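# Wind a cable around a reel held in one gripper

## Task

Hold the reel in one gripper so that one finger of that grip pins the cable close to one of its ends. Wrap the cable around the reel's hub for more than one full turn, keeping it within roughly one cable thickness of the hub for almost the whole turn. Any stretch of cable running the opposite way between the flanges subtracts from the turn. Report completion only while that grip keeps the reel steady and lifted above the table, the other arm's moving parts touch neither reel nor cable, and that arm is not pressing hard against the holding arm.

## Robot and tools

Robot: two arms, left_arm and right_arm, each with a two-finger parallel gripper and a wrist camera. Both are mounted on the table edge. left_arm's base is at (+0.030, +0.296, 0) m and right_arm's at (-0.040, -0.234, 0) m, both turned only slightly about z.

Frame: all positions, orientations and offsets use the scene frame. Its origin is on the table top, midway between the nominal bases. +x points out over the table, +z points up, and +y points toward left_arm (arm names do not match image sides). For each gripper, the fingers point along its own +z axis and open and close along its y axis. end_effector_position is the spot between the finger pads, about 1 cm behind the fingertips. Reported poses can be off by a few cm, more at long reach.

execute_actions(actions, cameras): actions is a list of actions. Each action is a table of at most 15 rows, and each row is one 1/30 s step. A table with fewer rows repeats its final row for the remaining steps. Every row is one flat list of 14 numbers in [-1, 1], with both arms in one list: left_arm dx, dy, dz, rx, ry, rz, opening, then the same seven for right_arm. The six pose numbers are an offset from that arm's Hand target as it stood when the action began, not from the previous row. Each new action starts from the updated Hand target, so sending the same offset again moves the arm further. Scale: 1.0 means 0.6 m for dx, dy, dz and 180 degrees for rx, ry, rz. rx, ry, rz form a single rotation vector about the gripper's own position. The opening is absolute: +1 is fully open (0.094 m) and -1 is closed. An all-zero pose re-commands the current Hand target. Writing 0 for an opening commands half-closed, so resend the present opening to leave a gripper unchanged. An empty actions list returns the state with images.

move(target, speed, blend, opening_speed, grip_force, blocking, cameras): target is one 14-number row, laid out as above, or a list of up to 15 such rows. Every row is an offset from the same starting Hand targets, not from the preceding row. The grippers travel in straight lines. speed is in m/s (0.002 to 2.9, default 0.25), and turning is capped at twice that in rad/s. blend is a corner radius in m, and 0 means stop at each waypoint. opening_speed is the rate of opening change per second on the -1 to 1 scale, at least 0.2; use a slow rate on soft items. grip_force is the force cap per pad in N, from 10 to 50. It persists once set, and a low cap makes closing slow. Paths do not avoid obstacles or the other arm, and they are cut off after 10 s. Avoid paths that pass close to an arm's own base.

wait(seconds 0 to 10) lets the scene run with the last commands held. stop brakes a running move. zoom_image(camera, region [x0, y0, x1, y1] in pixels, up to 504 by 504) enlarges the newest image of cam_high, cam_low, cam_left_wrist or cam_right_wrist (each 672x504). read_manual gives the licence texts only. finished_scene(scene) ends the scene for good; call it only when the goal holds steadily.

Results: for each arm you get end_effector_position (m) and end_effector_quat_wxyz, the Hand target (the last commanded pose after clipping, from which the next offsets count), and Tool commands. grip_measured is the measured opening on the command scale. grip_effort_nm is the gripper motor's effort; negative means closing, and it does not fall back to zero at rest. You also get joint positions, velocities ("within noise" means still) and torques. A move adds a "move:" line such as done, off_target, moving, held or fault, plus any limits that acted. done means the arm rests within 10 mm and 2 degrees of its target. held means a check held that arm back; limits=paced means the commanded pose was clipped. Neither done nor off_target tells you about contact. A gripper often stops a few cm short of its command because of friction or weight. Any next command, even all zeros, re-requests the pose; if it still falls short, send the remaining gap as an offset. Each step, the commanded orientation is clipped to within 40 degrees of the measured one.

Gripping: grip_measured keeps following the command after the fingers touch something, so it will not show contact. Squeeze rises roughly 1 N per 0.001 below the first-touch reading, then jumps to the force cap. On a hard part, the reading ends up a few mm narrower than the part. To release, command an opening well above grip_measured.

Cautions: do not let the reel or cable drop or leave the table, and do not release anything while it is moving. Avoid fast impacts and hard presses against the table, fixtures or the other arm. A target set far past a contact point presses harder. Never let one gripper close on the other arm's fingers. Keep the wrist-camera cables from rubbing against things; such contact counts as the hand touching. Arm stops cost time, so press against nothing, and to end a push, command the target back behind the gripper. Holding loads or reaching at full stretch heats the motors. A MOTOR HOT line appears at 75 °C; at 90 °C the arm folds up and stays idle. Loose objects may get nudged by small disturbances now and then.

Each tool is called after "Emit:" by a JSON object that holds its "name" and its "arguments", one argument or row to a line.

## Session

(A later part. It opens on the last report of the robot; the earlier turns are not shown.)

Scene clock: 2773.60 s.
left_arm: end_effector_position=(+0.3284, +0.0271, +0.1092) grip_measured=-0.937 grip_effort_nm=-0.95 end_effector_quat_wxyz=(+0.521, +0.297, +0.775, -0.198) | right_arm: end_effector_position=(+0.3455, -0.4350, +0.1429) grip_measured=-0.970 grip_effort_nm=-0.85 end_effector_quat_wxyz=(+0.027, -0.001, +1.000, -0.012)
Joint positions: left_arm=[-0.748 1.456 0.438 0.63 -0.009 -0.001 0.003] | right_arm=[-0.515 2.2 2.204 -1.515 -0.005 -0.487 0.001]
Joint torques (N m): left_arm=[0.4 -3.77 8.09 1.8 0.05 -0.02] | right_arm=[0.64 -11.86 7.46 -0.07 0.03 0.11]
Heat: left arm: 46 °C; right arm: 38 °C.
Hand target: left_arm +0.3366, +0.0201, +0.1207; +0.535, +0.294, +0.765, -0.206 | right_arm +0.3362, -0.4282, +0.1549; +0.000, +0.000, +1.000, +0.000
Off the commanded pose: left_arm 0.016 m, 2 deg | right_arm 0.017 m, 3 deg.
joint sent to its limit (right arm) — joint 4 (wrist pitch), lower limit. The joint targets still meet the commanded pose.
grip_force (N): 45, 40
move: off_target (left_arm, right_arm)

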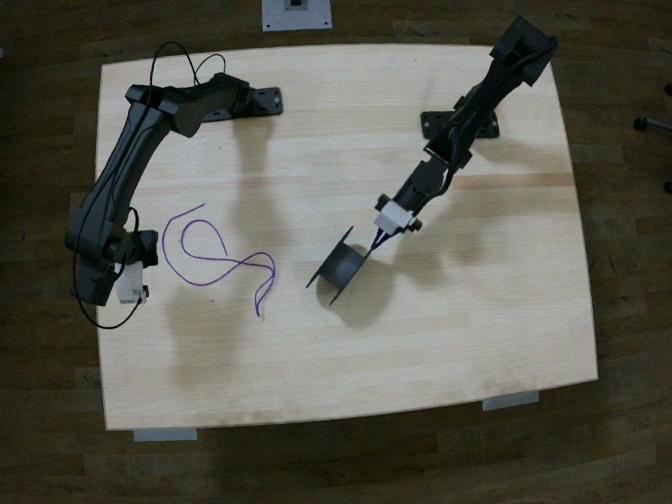

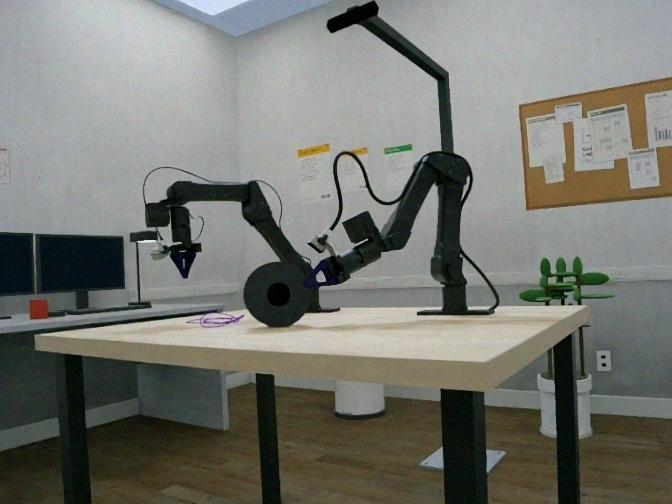

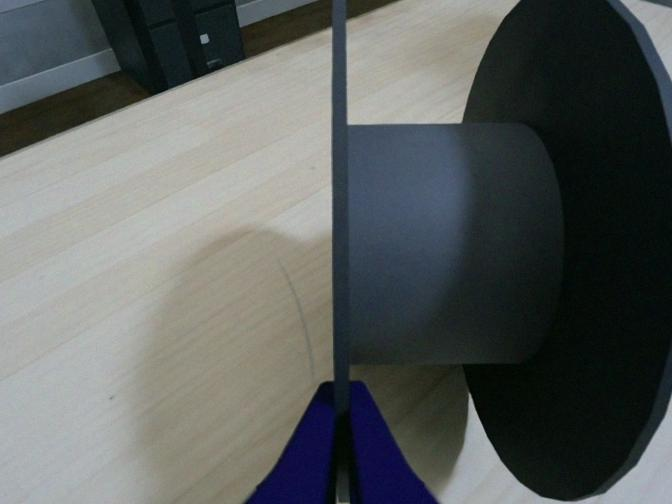

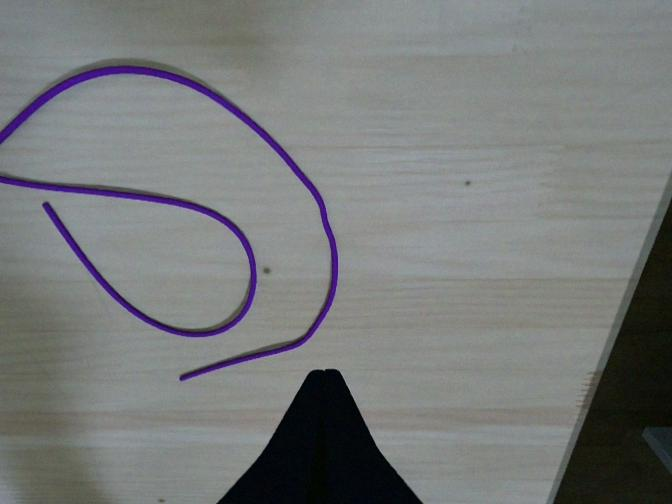

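Emit:
{"name": "execute_actions", "arguments": {
  "actions": [],
  "cameras": ["all"]
}}

Scene clock: 2827.33 s.
left_arm: end_effector_position=(+0.3284, +0.0271, +0.1092) grip_measured=-0.937 grip_effort_nm=-0.95 end_effector_quat_wxyz=(+0.521, +0.297, +0.775, -0.198) | right_arm: end_effector_position=(+0.3455, -0.4350, +0.1429) grip_measured=-0.970 grip_effort_nm=-0.85 end_effector_quat_wxyz=(+0.027, -0.001, +1.000, -0.012)
Joint positions: left_arm=[-0.748 1.456 0.438 0.63 -0.009 -0.001 0.003] | right_arm=[-0.515 2.2 2.204 -1.515 -0.005 -0.487 0.001]
Joint velocities: within noise
Joint torques (N m): left_arm=[0.4 -3.77 8.09 1.8 0.05 -0.03] | right_arm=[0.58 -11.77 7.49 -0.07 0.06 0.11]
Heat: left arm: 46 °C; right arm: 39 °C.
Hand target: left_arm +0.3366, +0.0201, +0.1207; +0.535, +0.294, +0.765, -0.206 | right_arm +0.3362, -0.4282, +0.1549; +0.000, +0.000, +1.000, +0.000
Tool commands: left_gripper/opening=-1.0 right_gripper/opening=-1.0
Off the commanded pose: left_arm 0.016 m, 2 deg | right_arm 0.017 m, 3 deg.
grip_force (N): 45, 40

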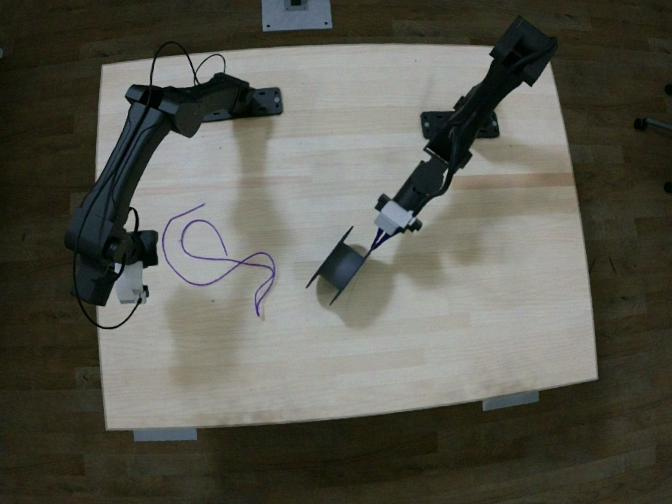

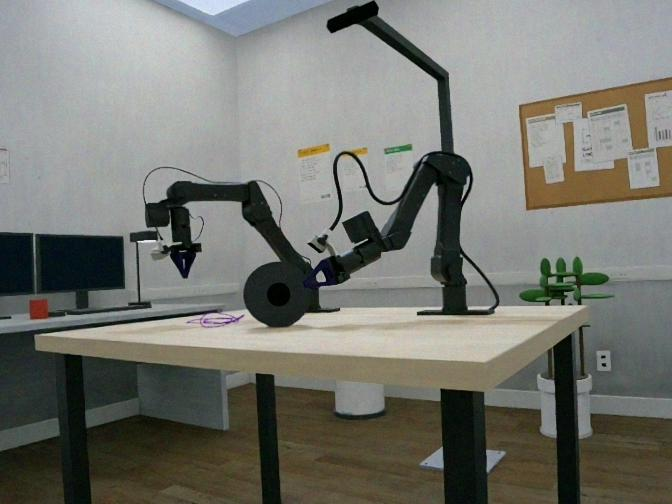

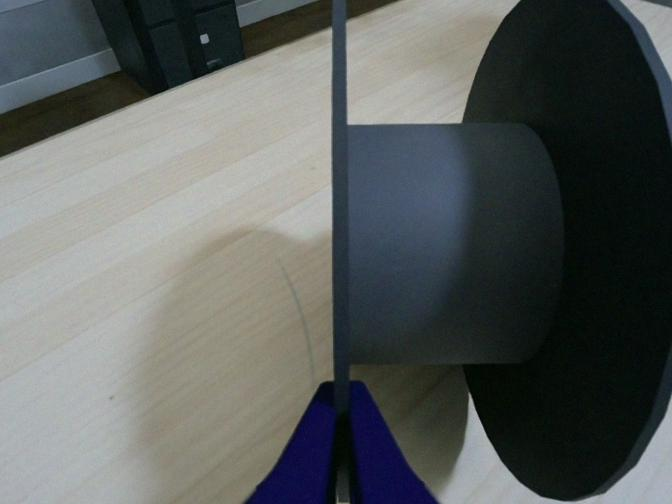

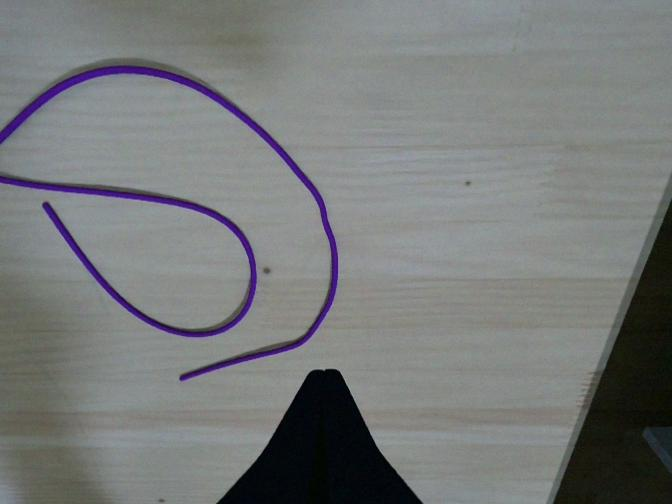

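Emit:
{"name": "move", "arguments": {
  "target": [
    [0,0,0,0,0,0,-1,-0.042,0.0012,-0.225,0,0,0,0.0]
  ],
  "speed": 0.2,
  "cameras": ["cam_right_wrist"]
}}

Scene clock: 2878.57 s.
left_arm: end_effector_position=(+0.3284, +0.0271, +0.1092) grip_measured=-0.937 grip_effort_nm=-0.94 end_effector_quat_wxyz=(+0.521, +0.297, +0.775, -0.198) | right_arm: end_effector_position=(+0.3161, -0.4264, +0.0168) grip_measured=-0.003 grip_effort_nm=0.13 end_effector_quat_wxyz=(+0.001, +0.001, +1.000, +0.002)
Joint positions: left_arm=[-0.748 1.456 0.438 0.63 -0.009 -0.001 0.003] | right_arm=[-0.53 2.147 1.614 -1.04 -0.005 -0.498 0.047]
Joint torques (N m): left_arm=[0.4 -3.77 8.1 1.8 0.05 -0.03] | right_arm=[-0.62 -11.44 4.48 0.43 0.06 -0.07]
Heat: left arm: 46 °C; right arm: 38 °C.
Hand target: left_arm +0.3366, +0.0201, +0.1207; +0.535, +0.294, +0.765, -0.206 | right_arm +0.3109, -0.4274, +0.0199; +0.000, +0.000, +1.000, +0.000
Off the commanded pose: left_arm 0.016 m, 2 deg | right_arm 0.006 m, 0 deg.
grip_force (N): 45, 40
move: off_target (left_arm)
Images, in order (width x height): cam_right_wrist 672x504.

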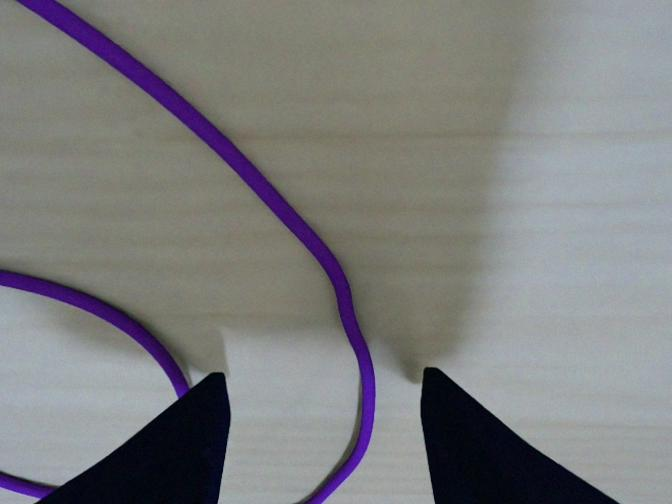

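Emit:
{"name": "move", "arguments": {
  "target": [
    [0,0,0,0,0,0,-1,0,-0.015,0,0,0,0,0.0],
    [0,0,0,0,0,0,-1,0,-0.015,-0.014,0,0,0,0.0],
    [0,0,0,0,0,0,-1,0,-0.015,-0.014,0,0,0,-1]
  ],
  "speed": 0.1,
  "cameras": ["cam_right_wrist"]
}}

Scene clock: 2888.80 s.
left_arm: end_effector_position=(+0.3284, +0.0271, +0.1092) grip_measured=-0.937 grip_effort_nm=-0.94 end_effector_quat_wxyz=(+0.521, +0.297, +0.775, -0.198) | right_arm: end_effector_position=(+0.3164, -0.4362, +0.0168) grip_measured=-0.970 grip_effort_nm=-0.81 end_effector_quat_wxyz=(+0.009, +0.001, +1.000, -0.003)
Joint positions: left_arm=[-0.748 1.456 0.438 0.63 -0.009 -0.001 0.003] | right_arm=[-0.55 2.147 1.614 -1.02 -0.004 -0.518 0.001]
Joint torques (N m): left_arm=[0.4 -3.77 8.1 1.8 0.06 -0.02] | right_arm=[-0.5 -9.43 5 0.47 0.04 -0.04]
Heat: left arm: 46 °C; right arm: 38 °C.
Hand target: left_arm +0.3366, +0.0201, +0.1207; +0.535, +0.294, +0.765, -0.206 | right_arm +0.3108, -0.4366, +0.0115; +0.000, +0.000, +1.000, +0.000
Off the commanded pose: left_arm 0.016 m, 2 deg | right_arm 0.008 m, 1 deg.
grip_force (N): 45, 40
move: off_target (left_arm)
Images, in order (width x height): cam_right_wrist 672x504.

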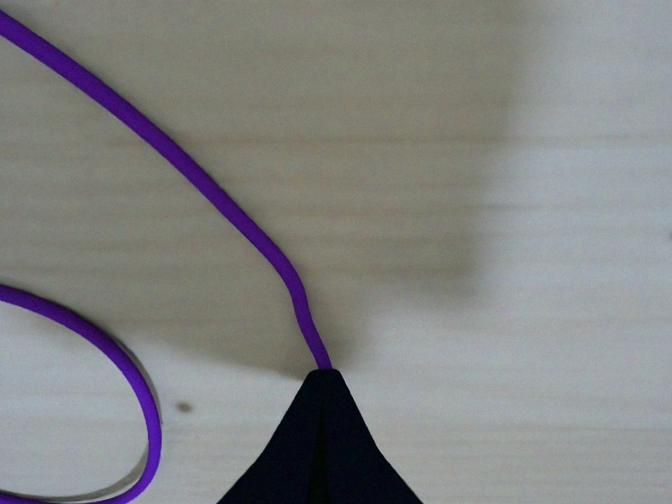

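Emit:
{"name": "move", "arguments": {
  "target": [
    [0,0,0,0,0,0,-1,0,0,0,0,0,0,0.0],
    [0,0,0,0,0,0,-1,0,0,-0.022,0,0,0,0.0],
    [0,0,0,0,0,0,-1,0,0,-0.022,0,0,0,-1]
  ],
  "speed": 0.1,
  "cameras": ["cam_right_wrist"]
}}

Scene clock: 2896.93 s.
left_arm: end_effector_position=(+0.3284, +0.0271, +0.1092) grip_measured=-0.937 grip_effort_nm=-0.94 end_effector_quat_wxyz=(+0.521, +0.297, +0.775, -0.198) | right_arm: end_effector_position=(+0.3209, -0.4405, +0.0123) grip_measured=-0.920 grip_effort_nm=-0.80 end_effector_quat_wxyz=(+0.019, +0.001, +1.000, -0.013)
Joint positions: left_arm=[-0.748 1.456 0.438 0.63 -0.009 -0.001 0.003] | right_arm=[-0.55 2.149 1.598 -0.973 0.004 -0.518 0.004]
Joint torques (N m): left_arm=[0.4 -3.77 8.09 1.8 0.06 -0.03] | right_arm=[-0.47 -8.34 4.12 0.51 -0.03 -0.06]
Heat: left arm: 46 °C; right arm: 37 °C.
Hand target: left_arm +0.3366, +0.0201, +0.1207; +0.535, +0.294, +0.765, -0.206 | right_arm +0.3109, -0.4365, -0.0017; +0.000, +0.000, +1.000, +0.000
Off the commanded pose: left_arm 0.016 m, 2 deg | right_arm 0.018 m, 3 deg.
grip_force (N): 45, 40
move: off_target (left_arm, right_arm); target 3's new opening was sent with right_arm's hand 0.016 m and 2 deg from that target
Images, in order (width x height): cam_right_wrist 672x504.

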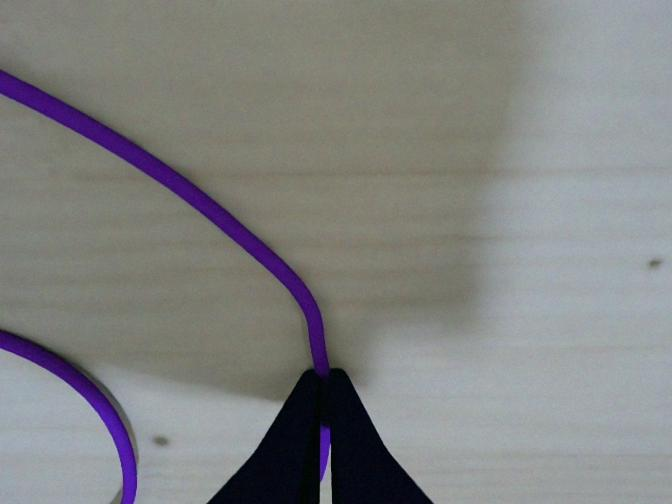

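Emit:
{"name": "move", "arguments": {
  "target": [
    [0,0,0,0,0,0,-0.4,0.01,0.0,0.28,0,0,0,-1]
  ],
  "speed": 0.2,
  "cameras": ["cam_right_wrist", "cam_left_wrist", "cam_high"]
}}

Scene clock: 2924.20 s.
left_arm: end_effector_position=(+0.3284, +0.0271, +0.1092) grip_measured=-0.402 grip_effort_nm=0.10 end_effector_quat_wxyz=(+0.521, +0.297, +0.775, -0.198) | right_arm: end_effector_position=(+0.3276, -0.4443, +0.1612) grip_measured=-0.921 grip_effort_nm=-0.85 end_effector_quat_wxyz=(+0.038, +0.001, +0.999, -0.024)
Joint positions: left_arm=[-0.748 1.456 0.438 0.63 -0.009 -0.001 0.028] | right_arm=[-0.55 2.123 2.154 -1.513 0.004 -0.518 0.004]
Joint torques (N m): left_arm=[0.4 -3.77 8.09 1.81 0.05 -0.03] | right_arm=[0.21 -10.35 6.9 -0.05 -0.02 0.01]
Heat: left arm: 46 °C; right arm: 36 °C.
Hand target: left_arm +0.3366, +0.0202, +0.1207; +0.535, +0.294, +0.765, -0.206 | right_arm +0.3169, -0.4365, +0.1663; +0.000, +0.000, +1.000, +0.000
Off the commanded pose: left_arm 0.016 m, 2 deg | right_arm 0.014 m, 5 deg.
joint sent to its limit (right arm) — joint 4 (wrist pitch), lower limit. The joint targets are off in orientation, not in position.
grip_force (N): 45, 40
move: off_target (left_arm, right_arm)
Images, in order (width x height): cam_high 672x504, cam_left_wrist 672x504, cam_right_wrist 672x504.

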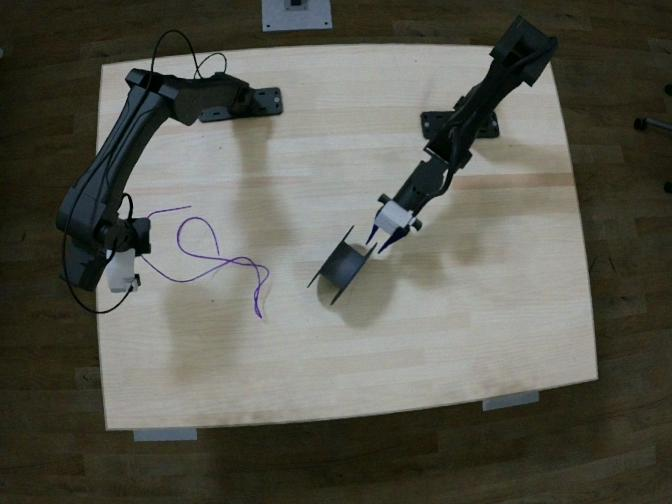

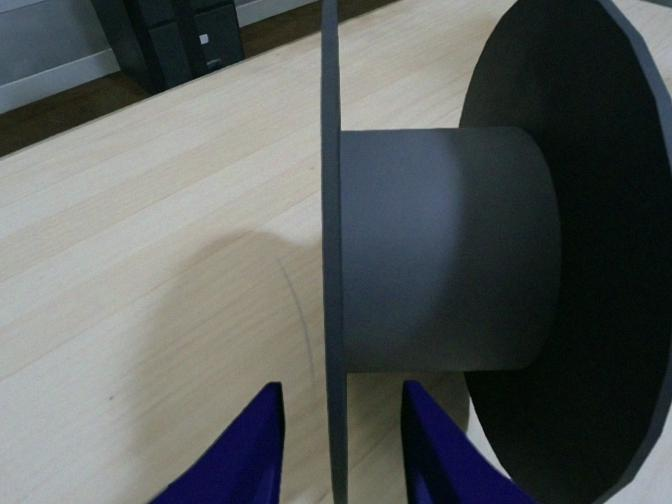

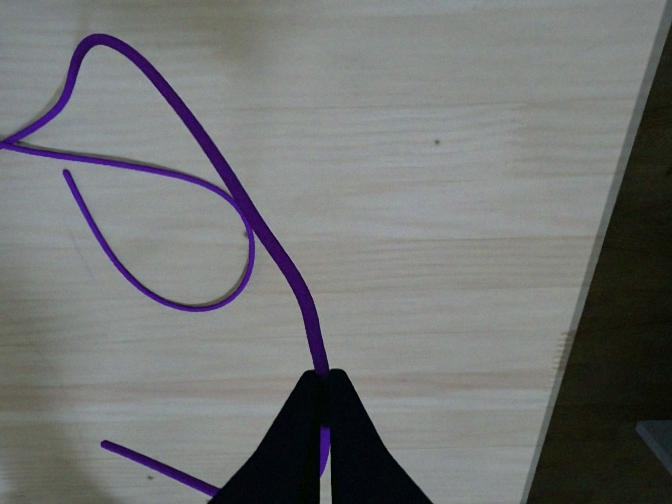

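Emit:
{"name": "move", "arguments": {
  "target": [
    [-0.058,0.052,0.028,0,0,0,-0.4,0.05,0.1,0.133,0.1168,-0.0545,-0.1315,-1],
    [0.0057,0.433,0.2155,0.051,0.132,0.230,-0.4,0.2847,0.5575,0.2228,0.2336,-0.1089,-0.2629,-1]
  ],
  "speed": [0.12,0.2],
  "blend": [0.02,0],
  "cameras": ["cam_right_wrist", "cam_low", "cam_high"]
}}

Scene clock: 2954.27 s.
left_arm: end_effector_position=(+0.3374, +0.2769, +0.2407) grip_measured=-0.402 grip_effort_nm=0.10 end_effector_quat_wxyz=(+0.377, +0.001, +0.926, -0.006) | right_arm: end_effector_position=(+0.4890, -0.1002, +0.3047) grip_measured=-0.921 grip_effort_nm=-0.85 end_effector_quat_wxyz=(+0.171, +0.383, +0.835, +0.356)
Joint positions: left_arm=[-0.105 1.062 1.107 -0.845 -0.055 -0.073 0.028] | right_arm=[0.085 2.286 2.752 -1.315 -0.408 1.13 0.004]
Joint torques (N m): left_arm=[0.39 -1.77 9.13 1.2 -0.15 0.04] | right_arm=[-0.16 -9.26 7.83 1.41 -0.08 0.06]
Heat: left arm: 45 °C; right arm: 38 °C.
Hand target: left_arm +0.3401, +0.2800, +0.2499; +0.383, +0.000, +0.924, +0.000 | right_arm +0.4878, -0.1022, +0.2999; +0.161, +0.390, +0.837, +0.347
Off the commanded pose: left_arm 0.010 m, 1 deg | right_arm 0.005 m, 2 deg.
grip_force (N): 45, 40
move: done
Images, in order (width x height): cam_high 672x504, cam_low 672x504, cam_right_wrist 672x504.

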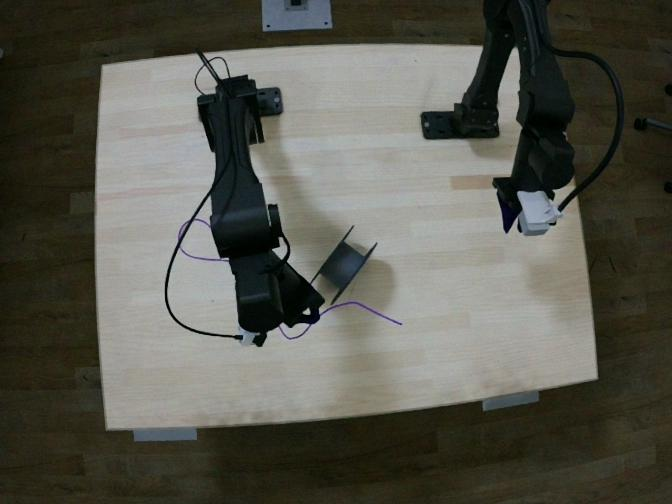

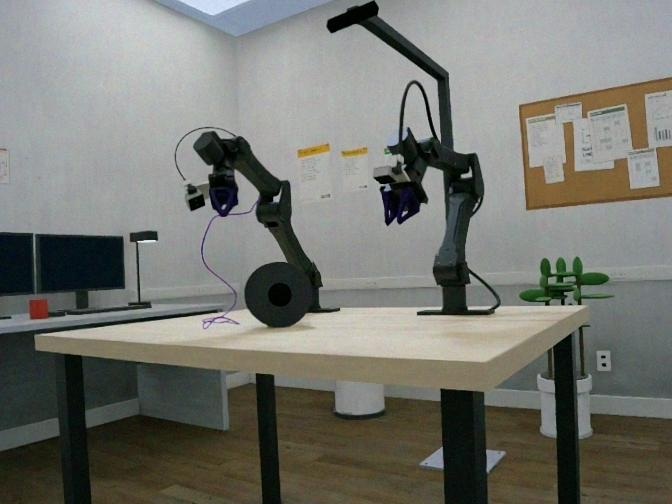

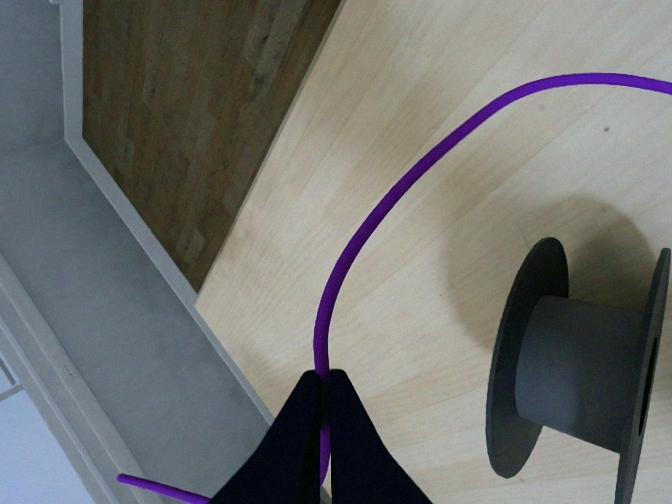

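Emit:
{"name": "move", "arguments": {
  "target": [0,0,0,0,0,0,-0.4,0.012,0.0162,0.01,-0.1024,-0.3576,0.2274,-1],
  "speed": 0.3,
  "cameras": ["cam_right_wrist", "cam_low", "cam_high"]
}}

Scene clock: 3272.37 s.
left_arm: end_effector_position=(+0.3374, +0.2769, +0.2407) grip_measured=-0.402 grip_effort_nm=0.10 end_effector_quat_wxyz=(+0.377, +0.001, +0.926, -0.006) | right_arm: end_effector_position=(+0.4944, -0.0906, +0.3181) grip_measured=-0.921 grip_effort_nm=-0.85 end_effector_quat_wxyz=(+0.509, -0.175, +0.743, +0.398)
Joint positions: left_arm=[-0.105 1.062 1.107 -0.845 -0.055 -0.073 0.028] | right_arm=[-0.021 1.89 1.638 -0.007 -0.869 0.232 0.004]
Joint torques (N m): left_arm=[0.39 -1.76 9.13 1.19 -0.15 0.04] | right_arm=[-0.68 -8.44 5.59 2.17 -0.27 -0.11]
Heat: left arm: 43 °C; right arm: 37 °C.
Hand target: left_arm +0.3401, +0.2800, +0.2499; +0.383, +0.000, +0.924, +0.000 | right_arm +0.4950, -0.0923, +0.3060; +0.503, -0.178, +0.745, +0.400
Off the commanded pose: left_arm 0.010 m, 1 deg | right_arm 0.012 m, 1 deg.
grip_force (N): 45, 40
move: off_target (right_arm)
Images, in order (width x height): cam_high 672x504, cam_low 672x504, cam_right_wrist 672x504.

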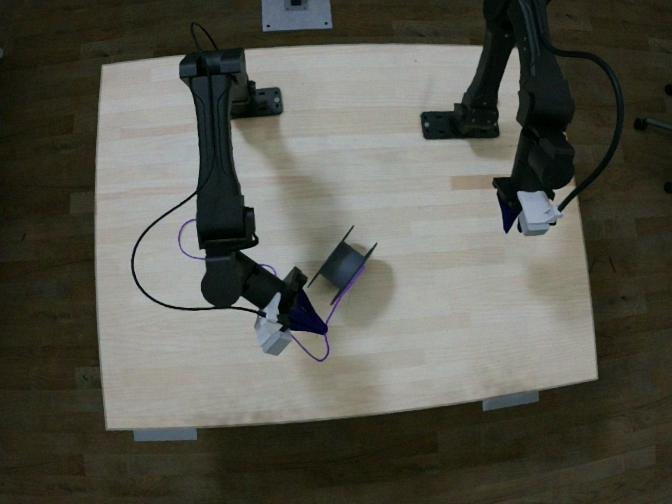

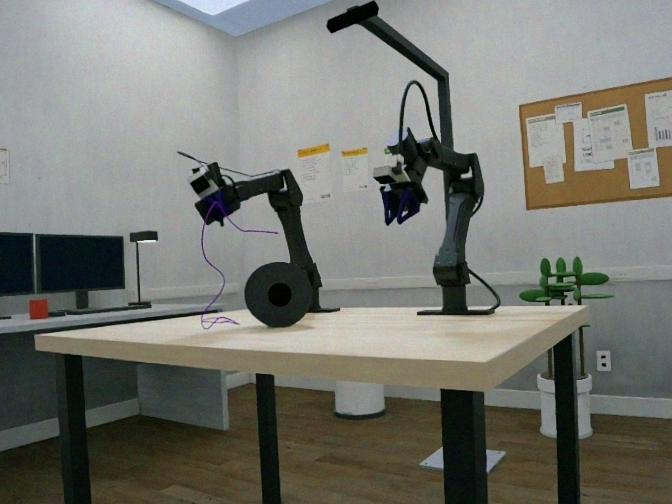

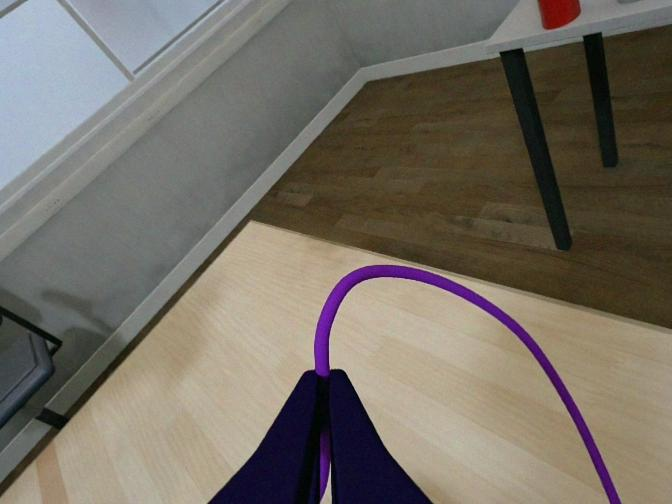

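Emit:
{"name": "move", "arguments": {
  "target": [0,0,0,0,0,0,-0.4,-0.1185,0.0912,-0.0267,-0.0438,-0.056,0.0125,-1],
  "speed": 0.2,
  "cameras": ["cam_right_wrist", "cam_low", "cam_high"]
}}

Scene clock: 3290.87 s.
left_arm: end_effector_position=(+0.3374, +0.2769, +0.2407) grip_measured=-0.402 grip_effort_nm=0.09 end_effector_quat_wxyz=(+0.377, +0.001, +0.926, -0.006) | right_arm: end_effector_position=(+0.4284, -0.0376, +0.2867) grip_measured=-0.921 grip_effort_nm=-0.85 end_effector_quat_wxyz=(+0.538, -0.255, +0.726, +0.345)
Joint positions: left_arm=[-0.105 1.062 1.107 -0.845 -0.055 -0.073 0.028] | right_arm=[0.124 1.675 1.26 0.164 -0.74 0.061 0.004]
Joint torques (N m): left_arm=[0.39 -1.77 9.11 1.19 -0.16 0.04] | right_arm=[0.21 -9.14 5.7 2.22 -0.08 -0.08]
Heat: left arm: 43 °C; right arm: 37 °C.
Hand target: left_arm +0.3401, +0.2800, +0.2499; +0.383, +0.000, +0.924, +0.000 | right_arm +0.4239, -0.0377, +0.2901; +0.545, -0.261, +0.720, +0.341
Off the commanded pose: left_arm 0.010 m, 1 deg | right_arm 0.006 m, 1 deg.
grip_force (N): 45, 40
move: done
Images, in order (width x height): cam_high 672x504, cam_low 672x504, cam_right_wrist 672x504.

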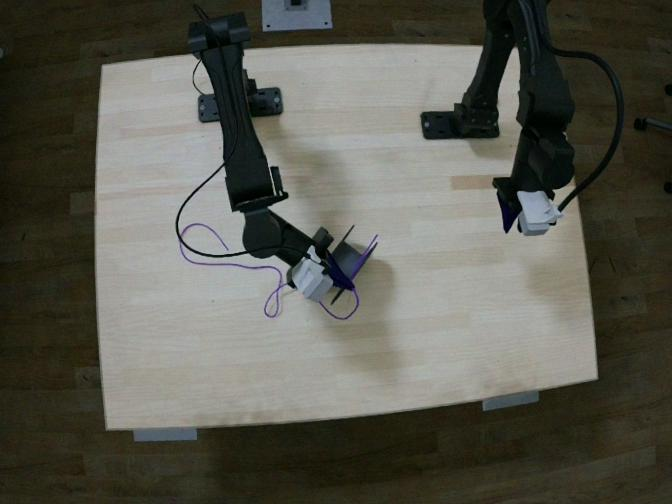

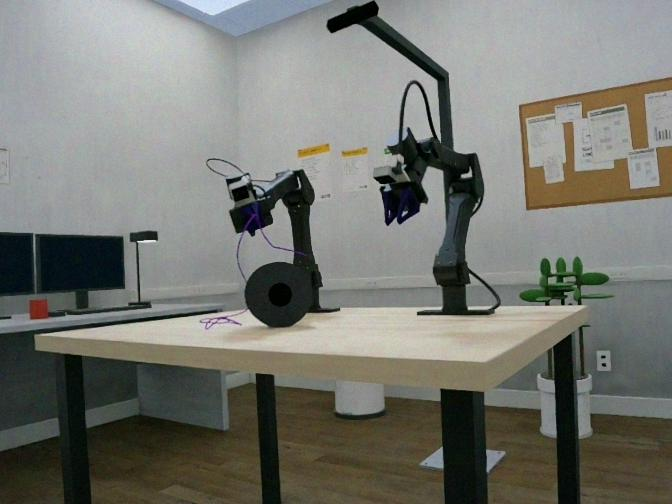

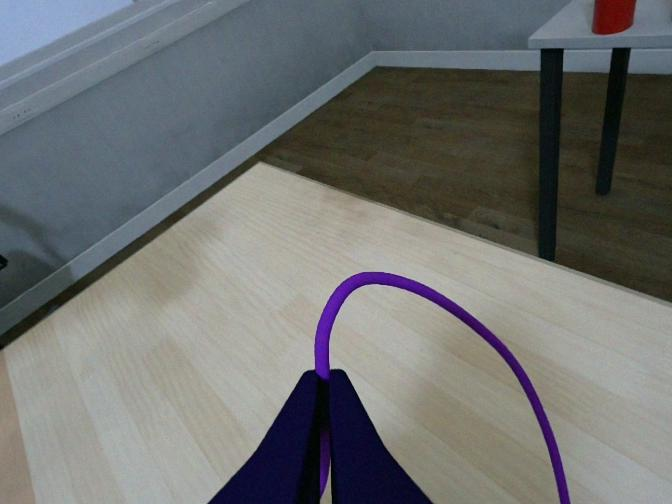

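Emit:
{"name": "zoom_image", "arguments": {
  "camera": "cam_high",
  "region": [270, 200, 430, 340]
}}

Emit:
{"name": "zoom_image", "arguments": {
  "camera": "cam_low",
  "region": [200, 170, 360, 340]
}}

Scaled by 3.150.

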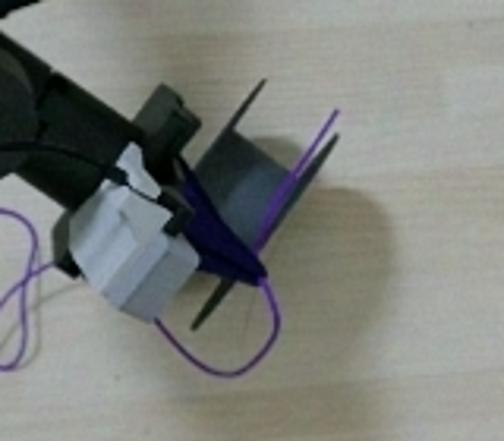

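Scaled by 2.965.

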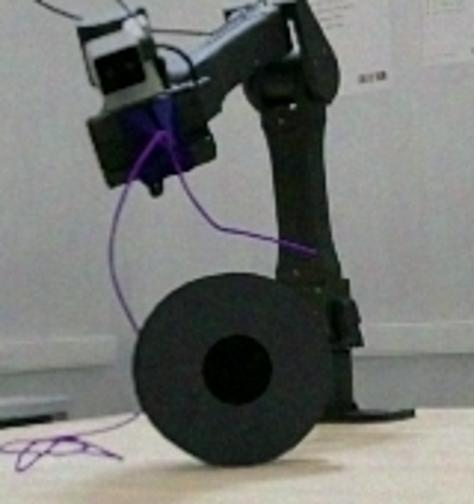

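Emit:
{"name": "move", "arguments": {
  "target": [
    [0,0,0,0,0,0,-0.4,0.0082,0.0105,-0.06,0.027,0.0345,-0.0077,-1],
    [0,0,0,0,0,0,-0.4,0.0082,0.0105,-0.1327,0.027,0.0345,-0.0077,-1]
  ],
  "speed": 0.1,
  "blend": [0.01,0],
  "cameras": ["cam_right_wrist", "cam_low", "cam_high"]
}}

Emit:
{"name": "zoom_image", "arguments": {
  "camera": "cam_high",
  "region": [270, 200, 430, 340]
}}

Emit:
{"name": "zoom_image", "arguments": {
  "camera": "cam_low",
  "region": [200, 170, 360, 340]
}}

Scene clock: 3328.23 s.
left_arm: end_effector_position=(+0.3374, +0.2769, +0.2407) grip_measured=-0.402 grip_effort_nm=0.10 end_effector_quat_wxyz=(+0.377, +0.001, +0.926, -0.006) | right_arm: end_effector_position=(+0.4311, -0.0346, +0.2176) grip_measured=-0.921 grip_effort_nm=-0.85 end_effector_quat_wxyz=(+0.525, -0.211, +0.734, +0.375)
Joint positions: left_arm=[-0.105 1.062 1.107 -0.845 -0.055 -0.073 0.028] | right_arm=[0.133 1.769 1.061 0.483 -0.725 0.19 0.004]
Joint torques (N m): left_arm=[0.39 -1.78 9.14 1.19 -0.15 0.05] | right_arm=[0.77 -7.34 5.55 2.26 -0.06 0.09]
Heat: left arm: 43 °C; right arm: 36 °C.
Hand target: left_arm +0.3401, +0.2800, +0.2499; +0.383, +0.000, +0.924, +0.000 | right_arm +0.4288, -0.0314, +0.2104; +0.520, -0.210, +0.737, +0.378
Off the commanded pose: left_arm 0.010 m, 1 deg | right_arm 0.008 m, 1 deg.
grip_force (N): 45, 40
move: done
Images, in order (width x height): cam_high 672x504, cam_low 672x504, cam_right_wrist 672x504.

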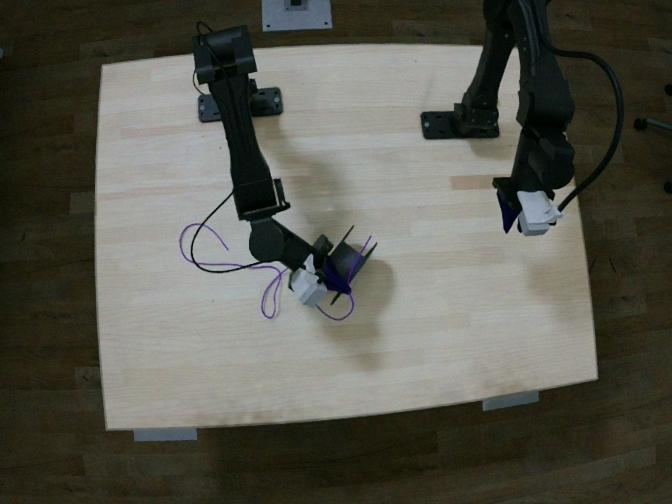

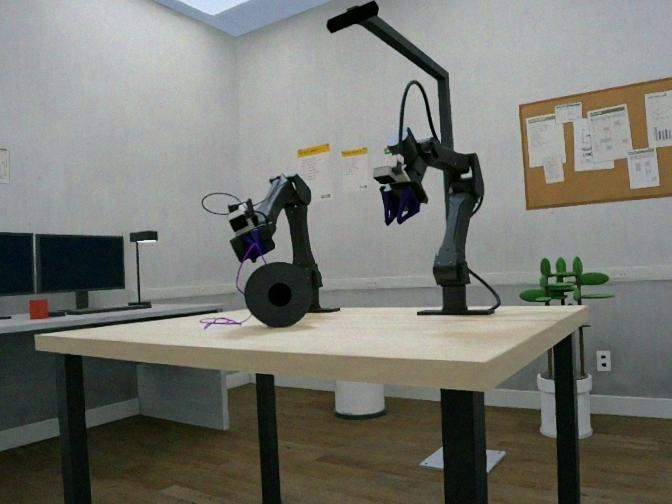

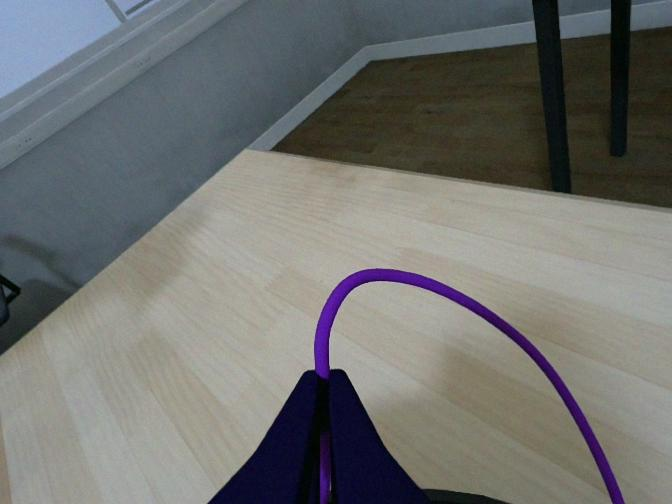

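Scaled by 3.150.

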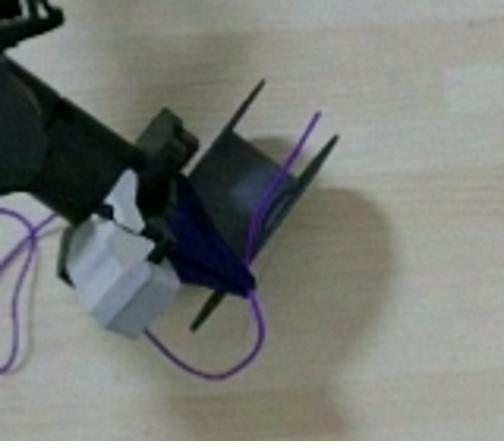

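Scaled by 2.965.

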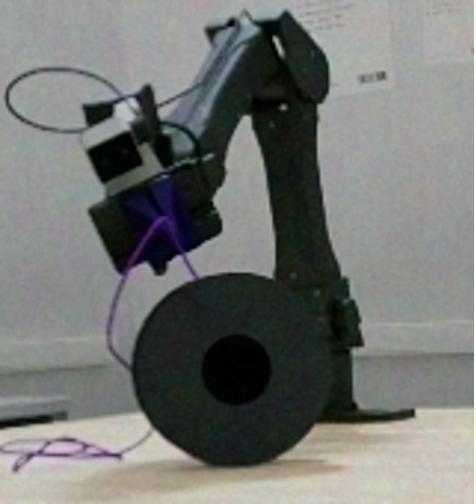

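Emit:
{"name": "move", "arguments": {
  "target": [
    [-0.0668,-0.3167,0.01,-0.055,-0.1431,-0.229,0.36,0,0,0,0,0,-0.0444,-1],
    [-0.06,-0.383,-0.1265,-0.055,-0.1431,-0.229,0.36,0,0,0,0,0,-0.0444,-1]
  ],
  "speed": [0.25,0.12],
  "blend": [0.02,0],
  "cameras": ["cam_left_wrist", "cam_right_wrist", "cam_low", "cam_high"]
}}

Emit:
{"name": "zoom_image", "arguments": {
  "camera": "cam_high",
  "region": [270, 200, 430, 340]
}}

Scene clock: 3361.43 s.
left_arm: end_effector_position=(+0.3033, +0.0508, +0.1767) grip_measured=+0.358 grip_effort_nm=0.10 end_effector_quat_wxyz=(+0.546, +0.294, +0.755, -0.211) | right_arm: end_effector_position=(+0.4346, -0.0334, +0.2027) grip_measured=-0.921 grip_effort_nm=-0.85 end_effector_quat_wxyz=(+0.538, -0.156, +0.756, +0.339)
Joint positions: left_arm=[-0.736 1.081 0.449 0.313 0.012 0.006 0.064] | right_arm=[0.188 1.755 0.995 0.535 -0.537 0.242 0.004]
Joint torques (N m): left_arm=[-0.55 -1.94 5.86 1.85 -0.16 -0.09] | right_arm=[0.8 -9.89 5.33 2.34 -0.02 0.07]
Heat: left arm: 43 °C; right arm: 37 °C.
Hand target: left_arm +0.3040, +0.0502, +0.1740; +0.549, +0.290, +0.755, -0.211 | right_arm +0.4288, -0.0313, +0.2104; +0.545, -0.158, +0.749, +0.341
Off the commanded pose: left_arm 0.003 m, 1 deg | right_arm 0.010 m, 1 deg.
grip_force (N): 45, 40
move: done

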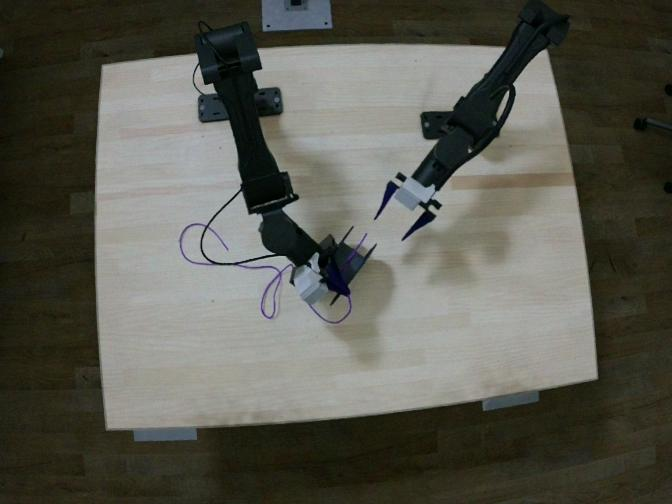

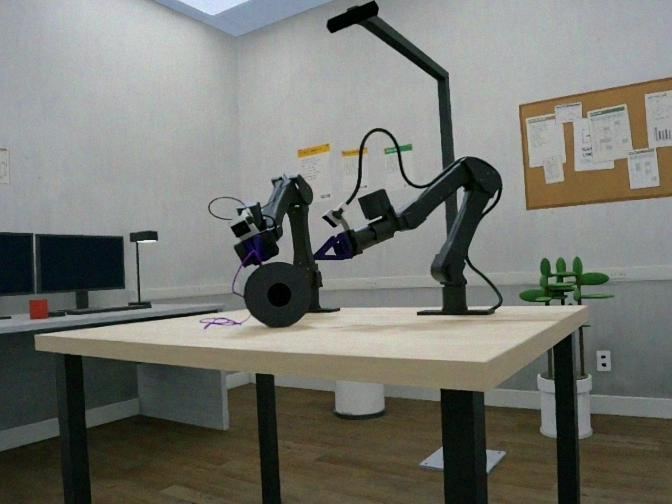

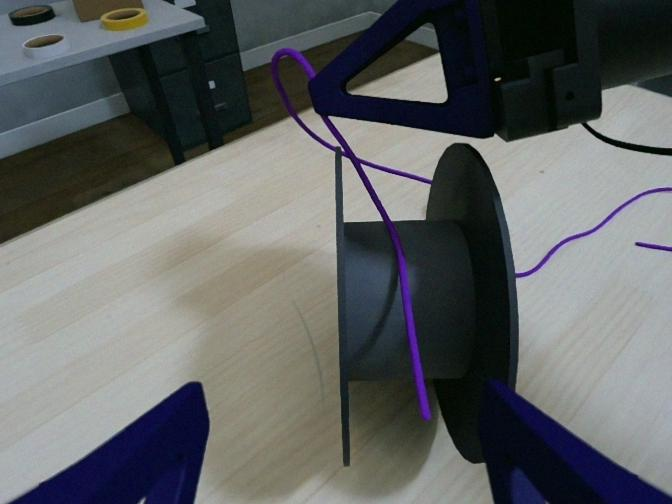

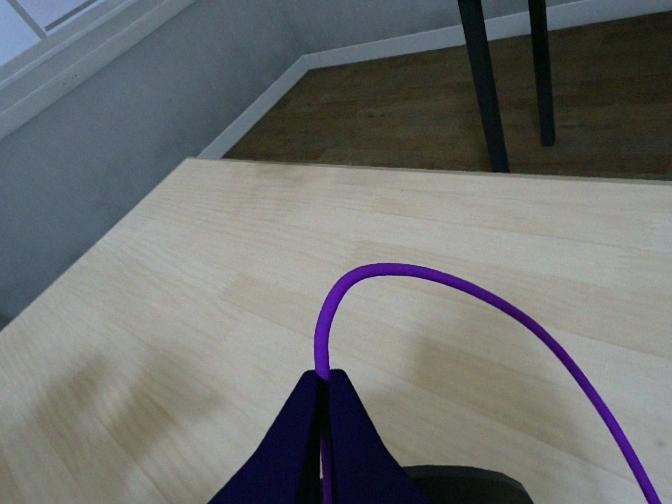

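Scaled by 3.150.

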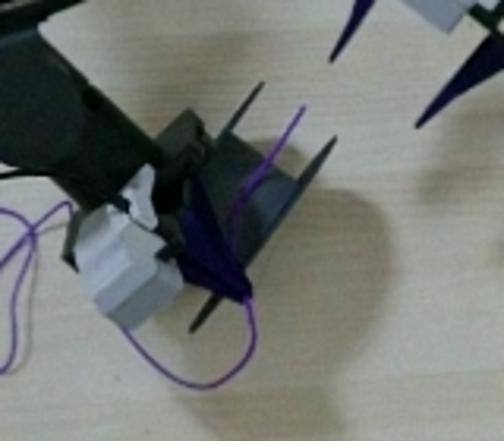

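Emit:
{"name": "move", "arguments": {
  "target": [0,0,0,0,0,0,0.36,-0.0223,-0.029,0.005,0,0,0,-1],
  "speed": 0.1,
  "cameras": ["cam_left_wrist", "cam_high"]
}}

Emit:
{"name": "zoom_image", "arguments": {
  "camera": "cam_high",
  "region": [270, 200, 430, 340]
}}

Scene clock: 3399.90 s.
left_arm: end_effector_position=(+0.3034, +0.0508, +0.1769) grip_measured=+0.358 grip_effort_nm=0.10 end_effector_quat_wxyz=(+0.547, +0.294, +0.755, -0.211) | right_arm: end_effector_position=(+0.4215, -0.0469, +0.2100) grip_measured=-0.921 grip_effort_nm=-0.85 end_effector_quat_wxyz=(+0.543, -0.154, +0.753, +0.339)
Joint positions: left_arm=[-0.736 1.081 0.449 0.314 0.012 0.006 0.064] | right_arm=[0.16 1.686 0.935 0.536 -0.56 0.242 0.004]
Joint torques (N m): left_arm=[-0.54 -1.94 5.86 1.84 -0.14 -0.08] | right_arm=[-0.47 -9.11 5.22 2.19 -0.16 -0.04]
Heat: left arm: 39 °C; right arm: 36 °C.
Hand target: left_arm +0.3041, +0.0502, +0.1741; +0.549, +0.290, +0.755, -0.211 | right_arm +0.4154, -0.0487, +0.2135; +0.545, -0.158, +0.749, +0.341
Off the commanded pose: left_arm 0.003 m, 1 deg | right_arm 0.007 m, 1 deg.
grip_force (N): 45, 40
move: done
Images, in order (width x height): cam_high 672x504, cam_left_wrist 672x504.

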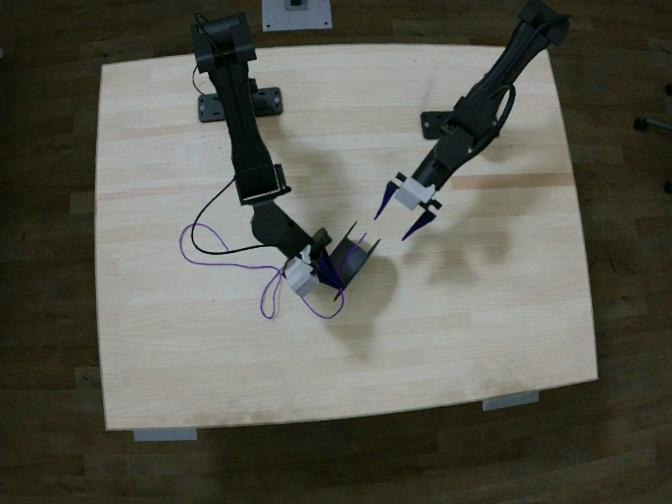

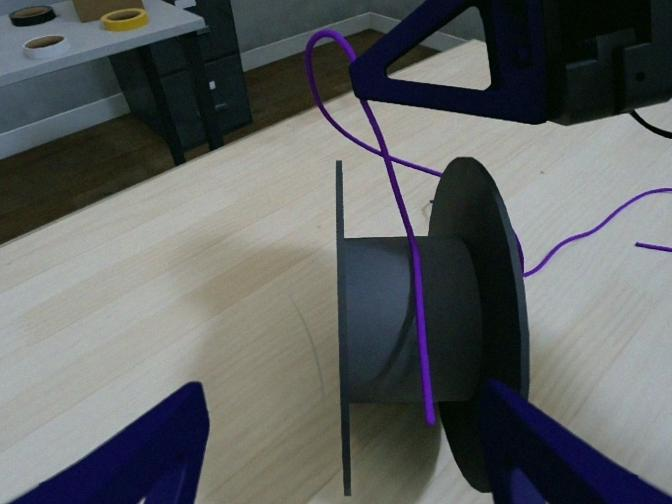

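Scaled by 3.150.

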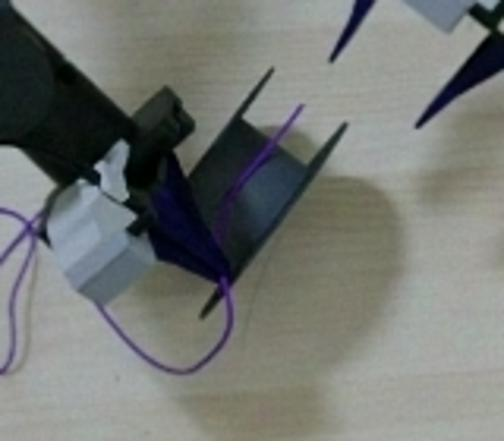

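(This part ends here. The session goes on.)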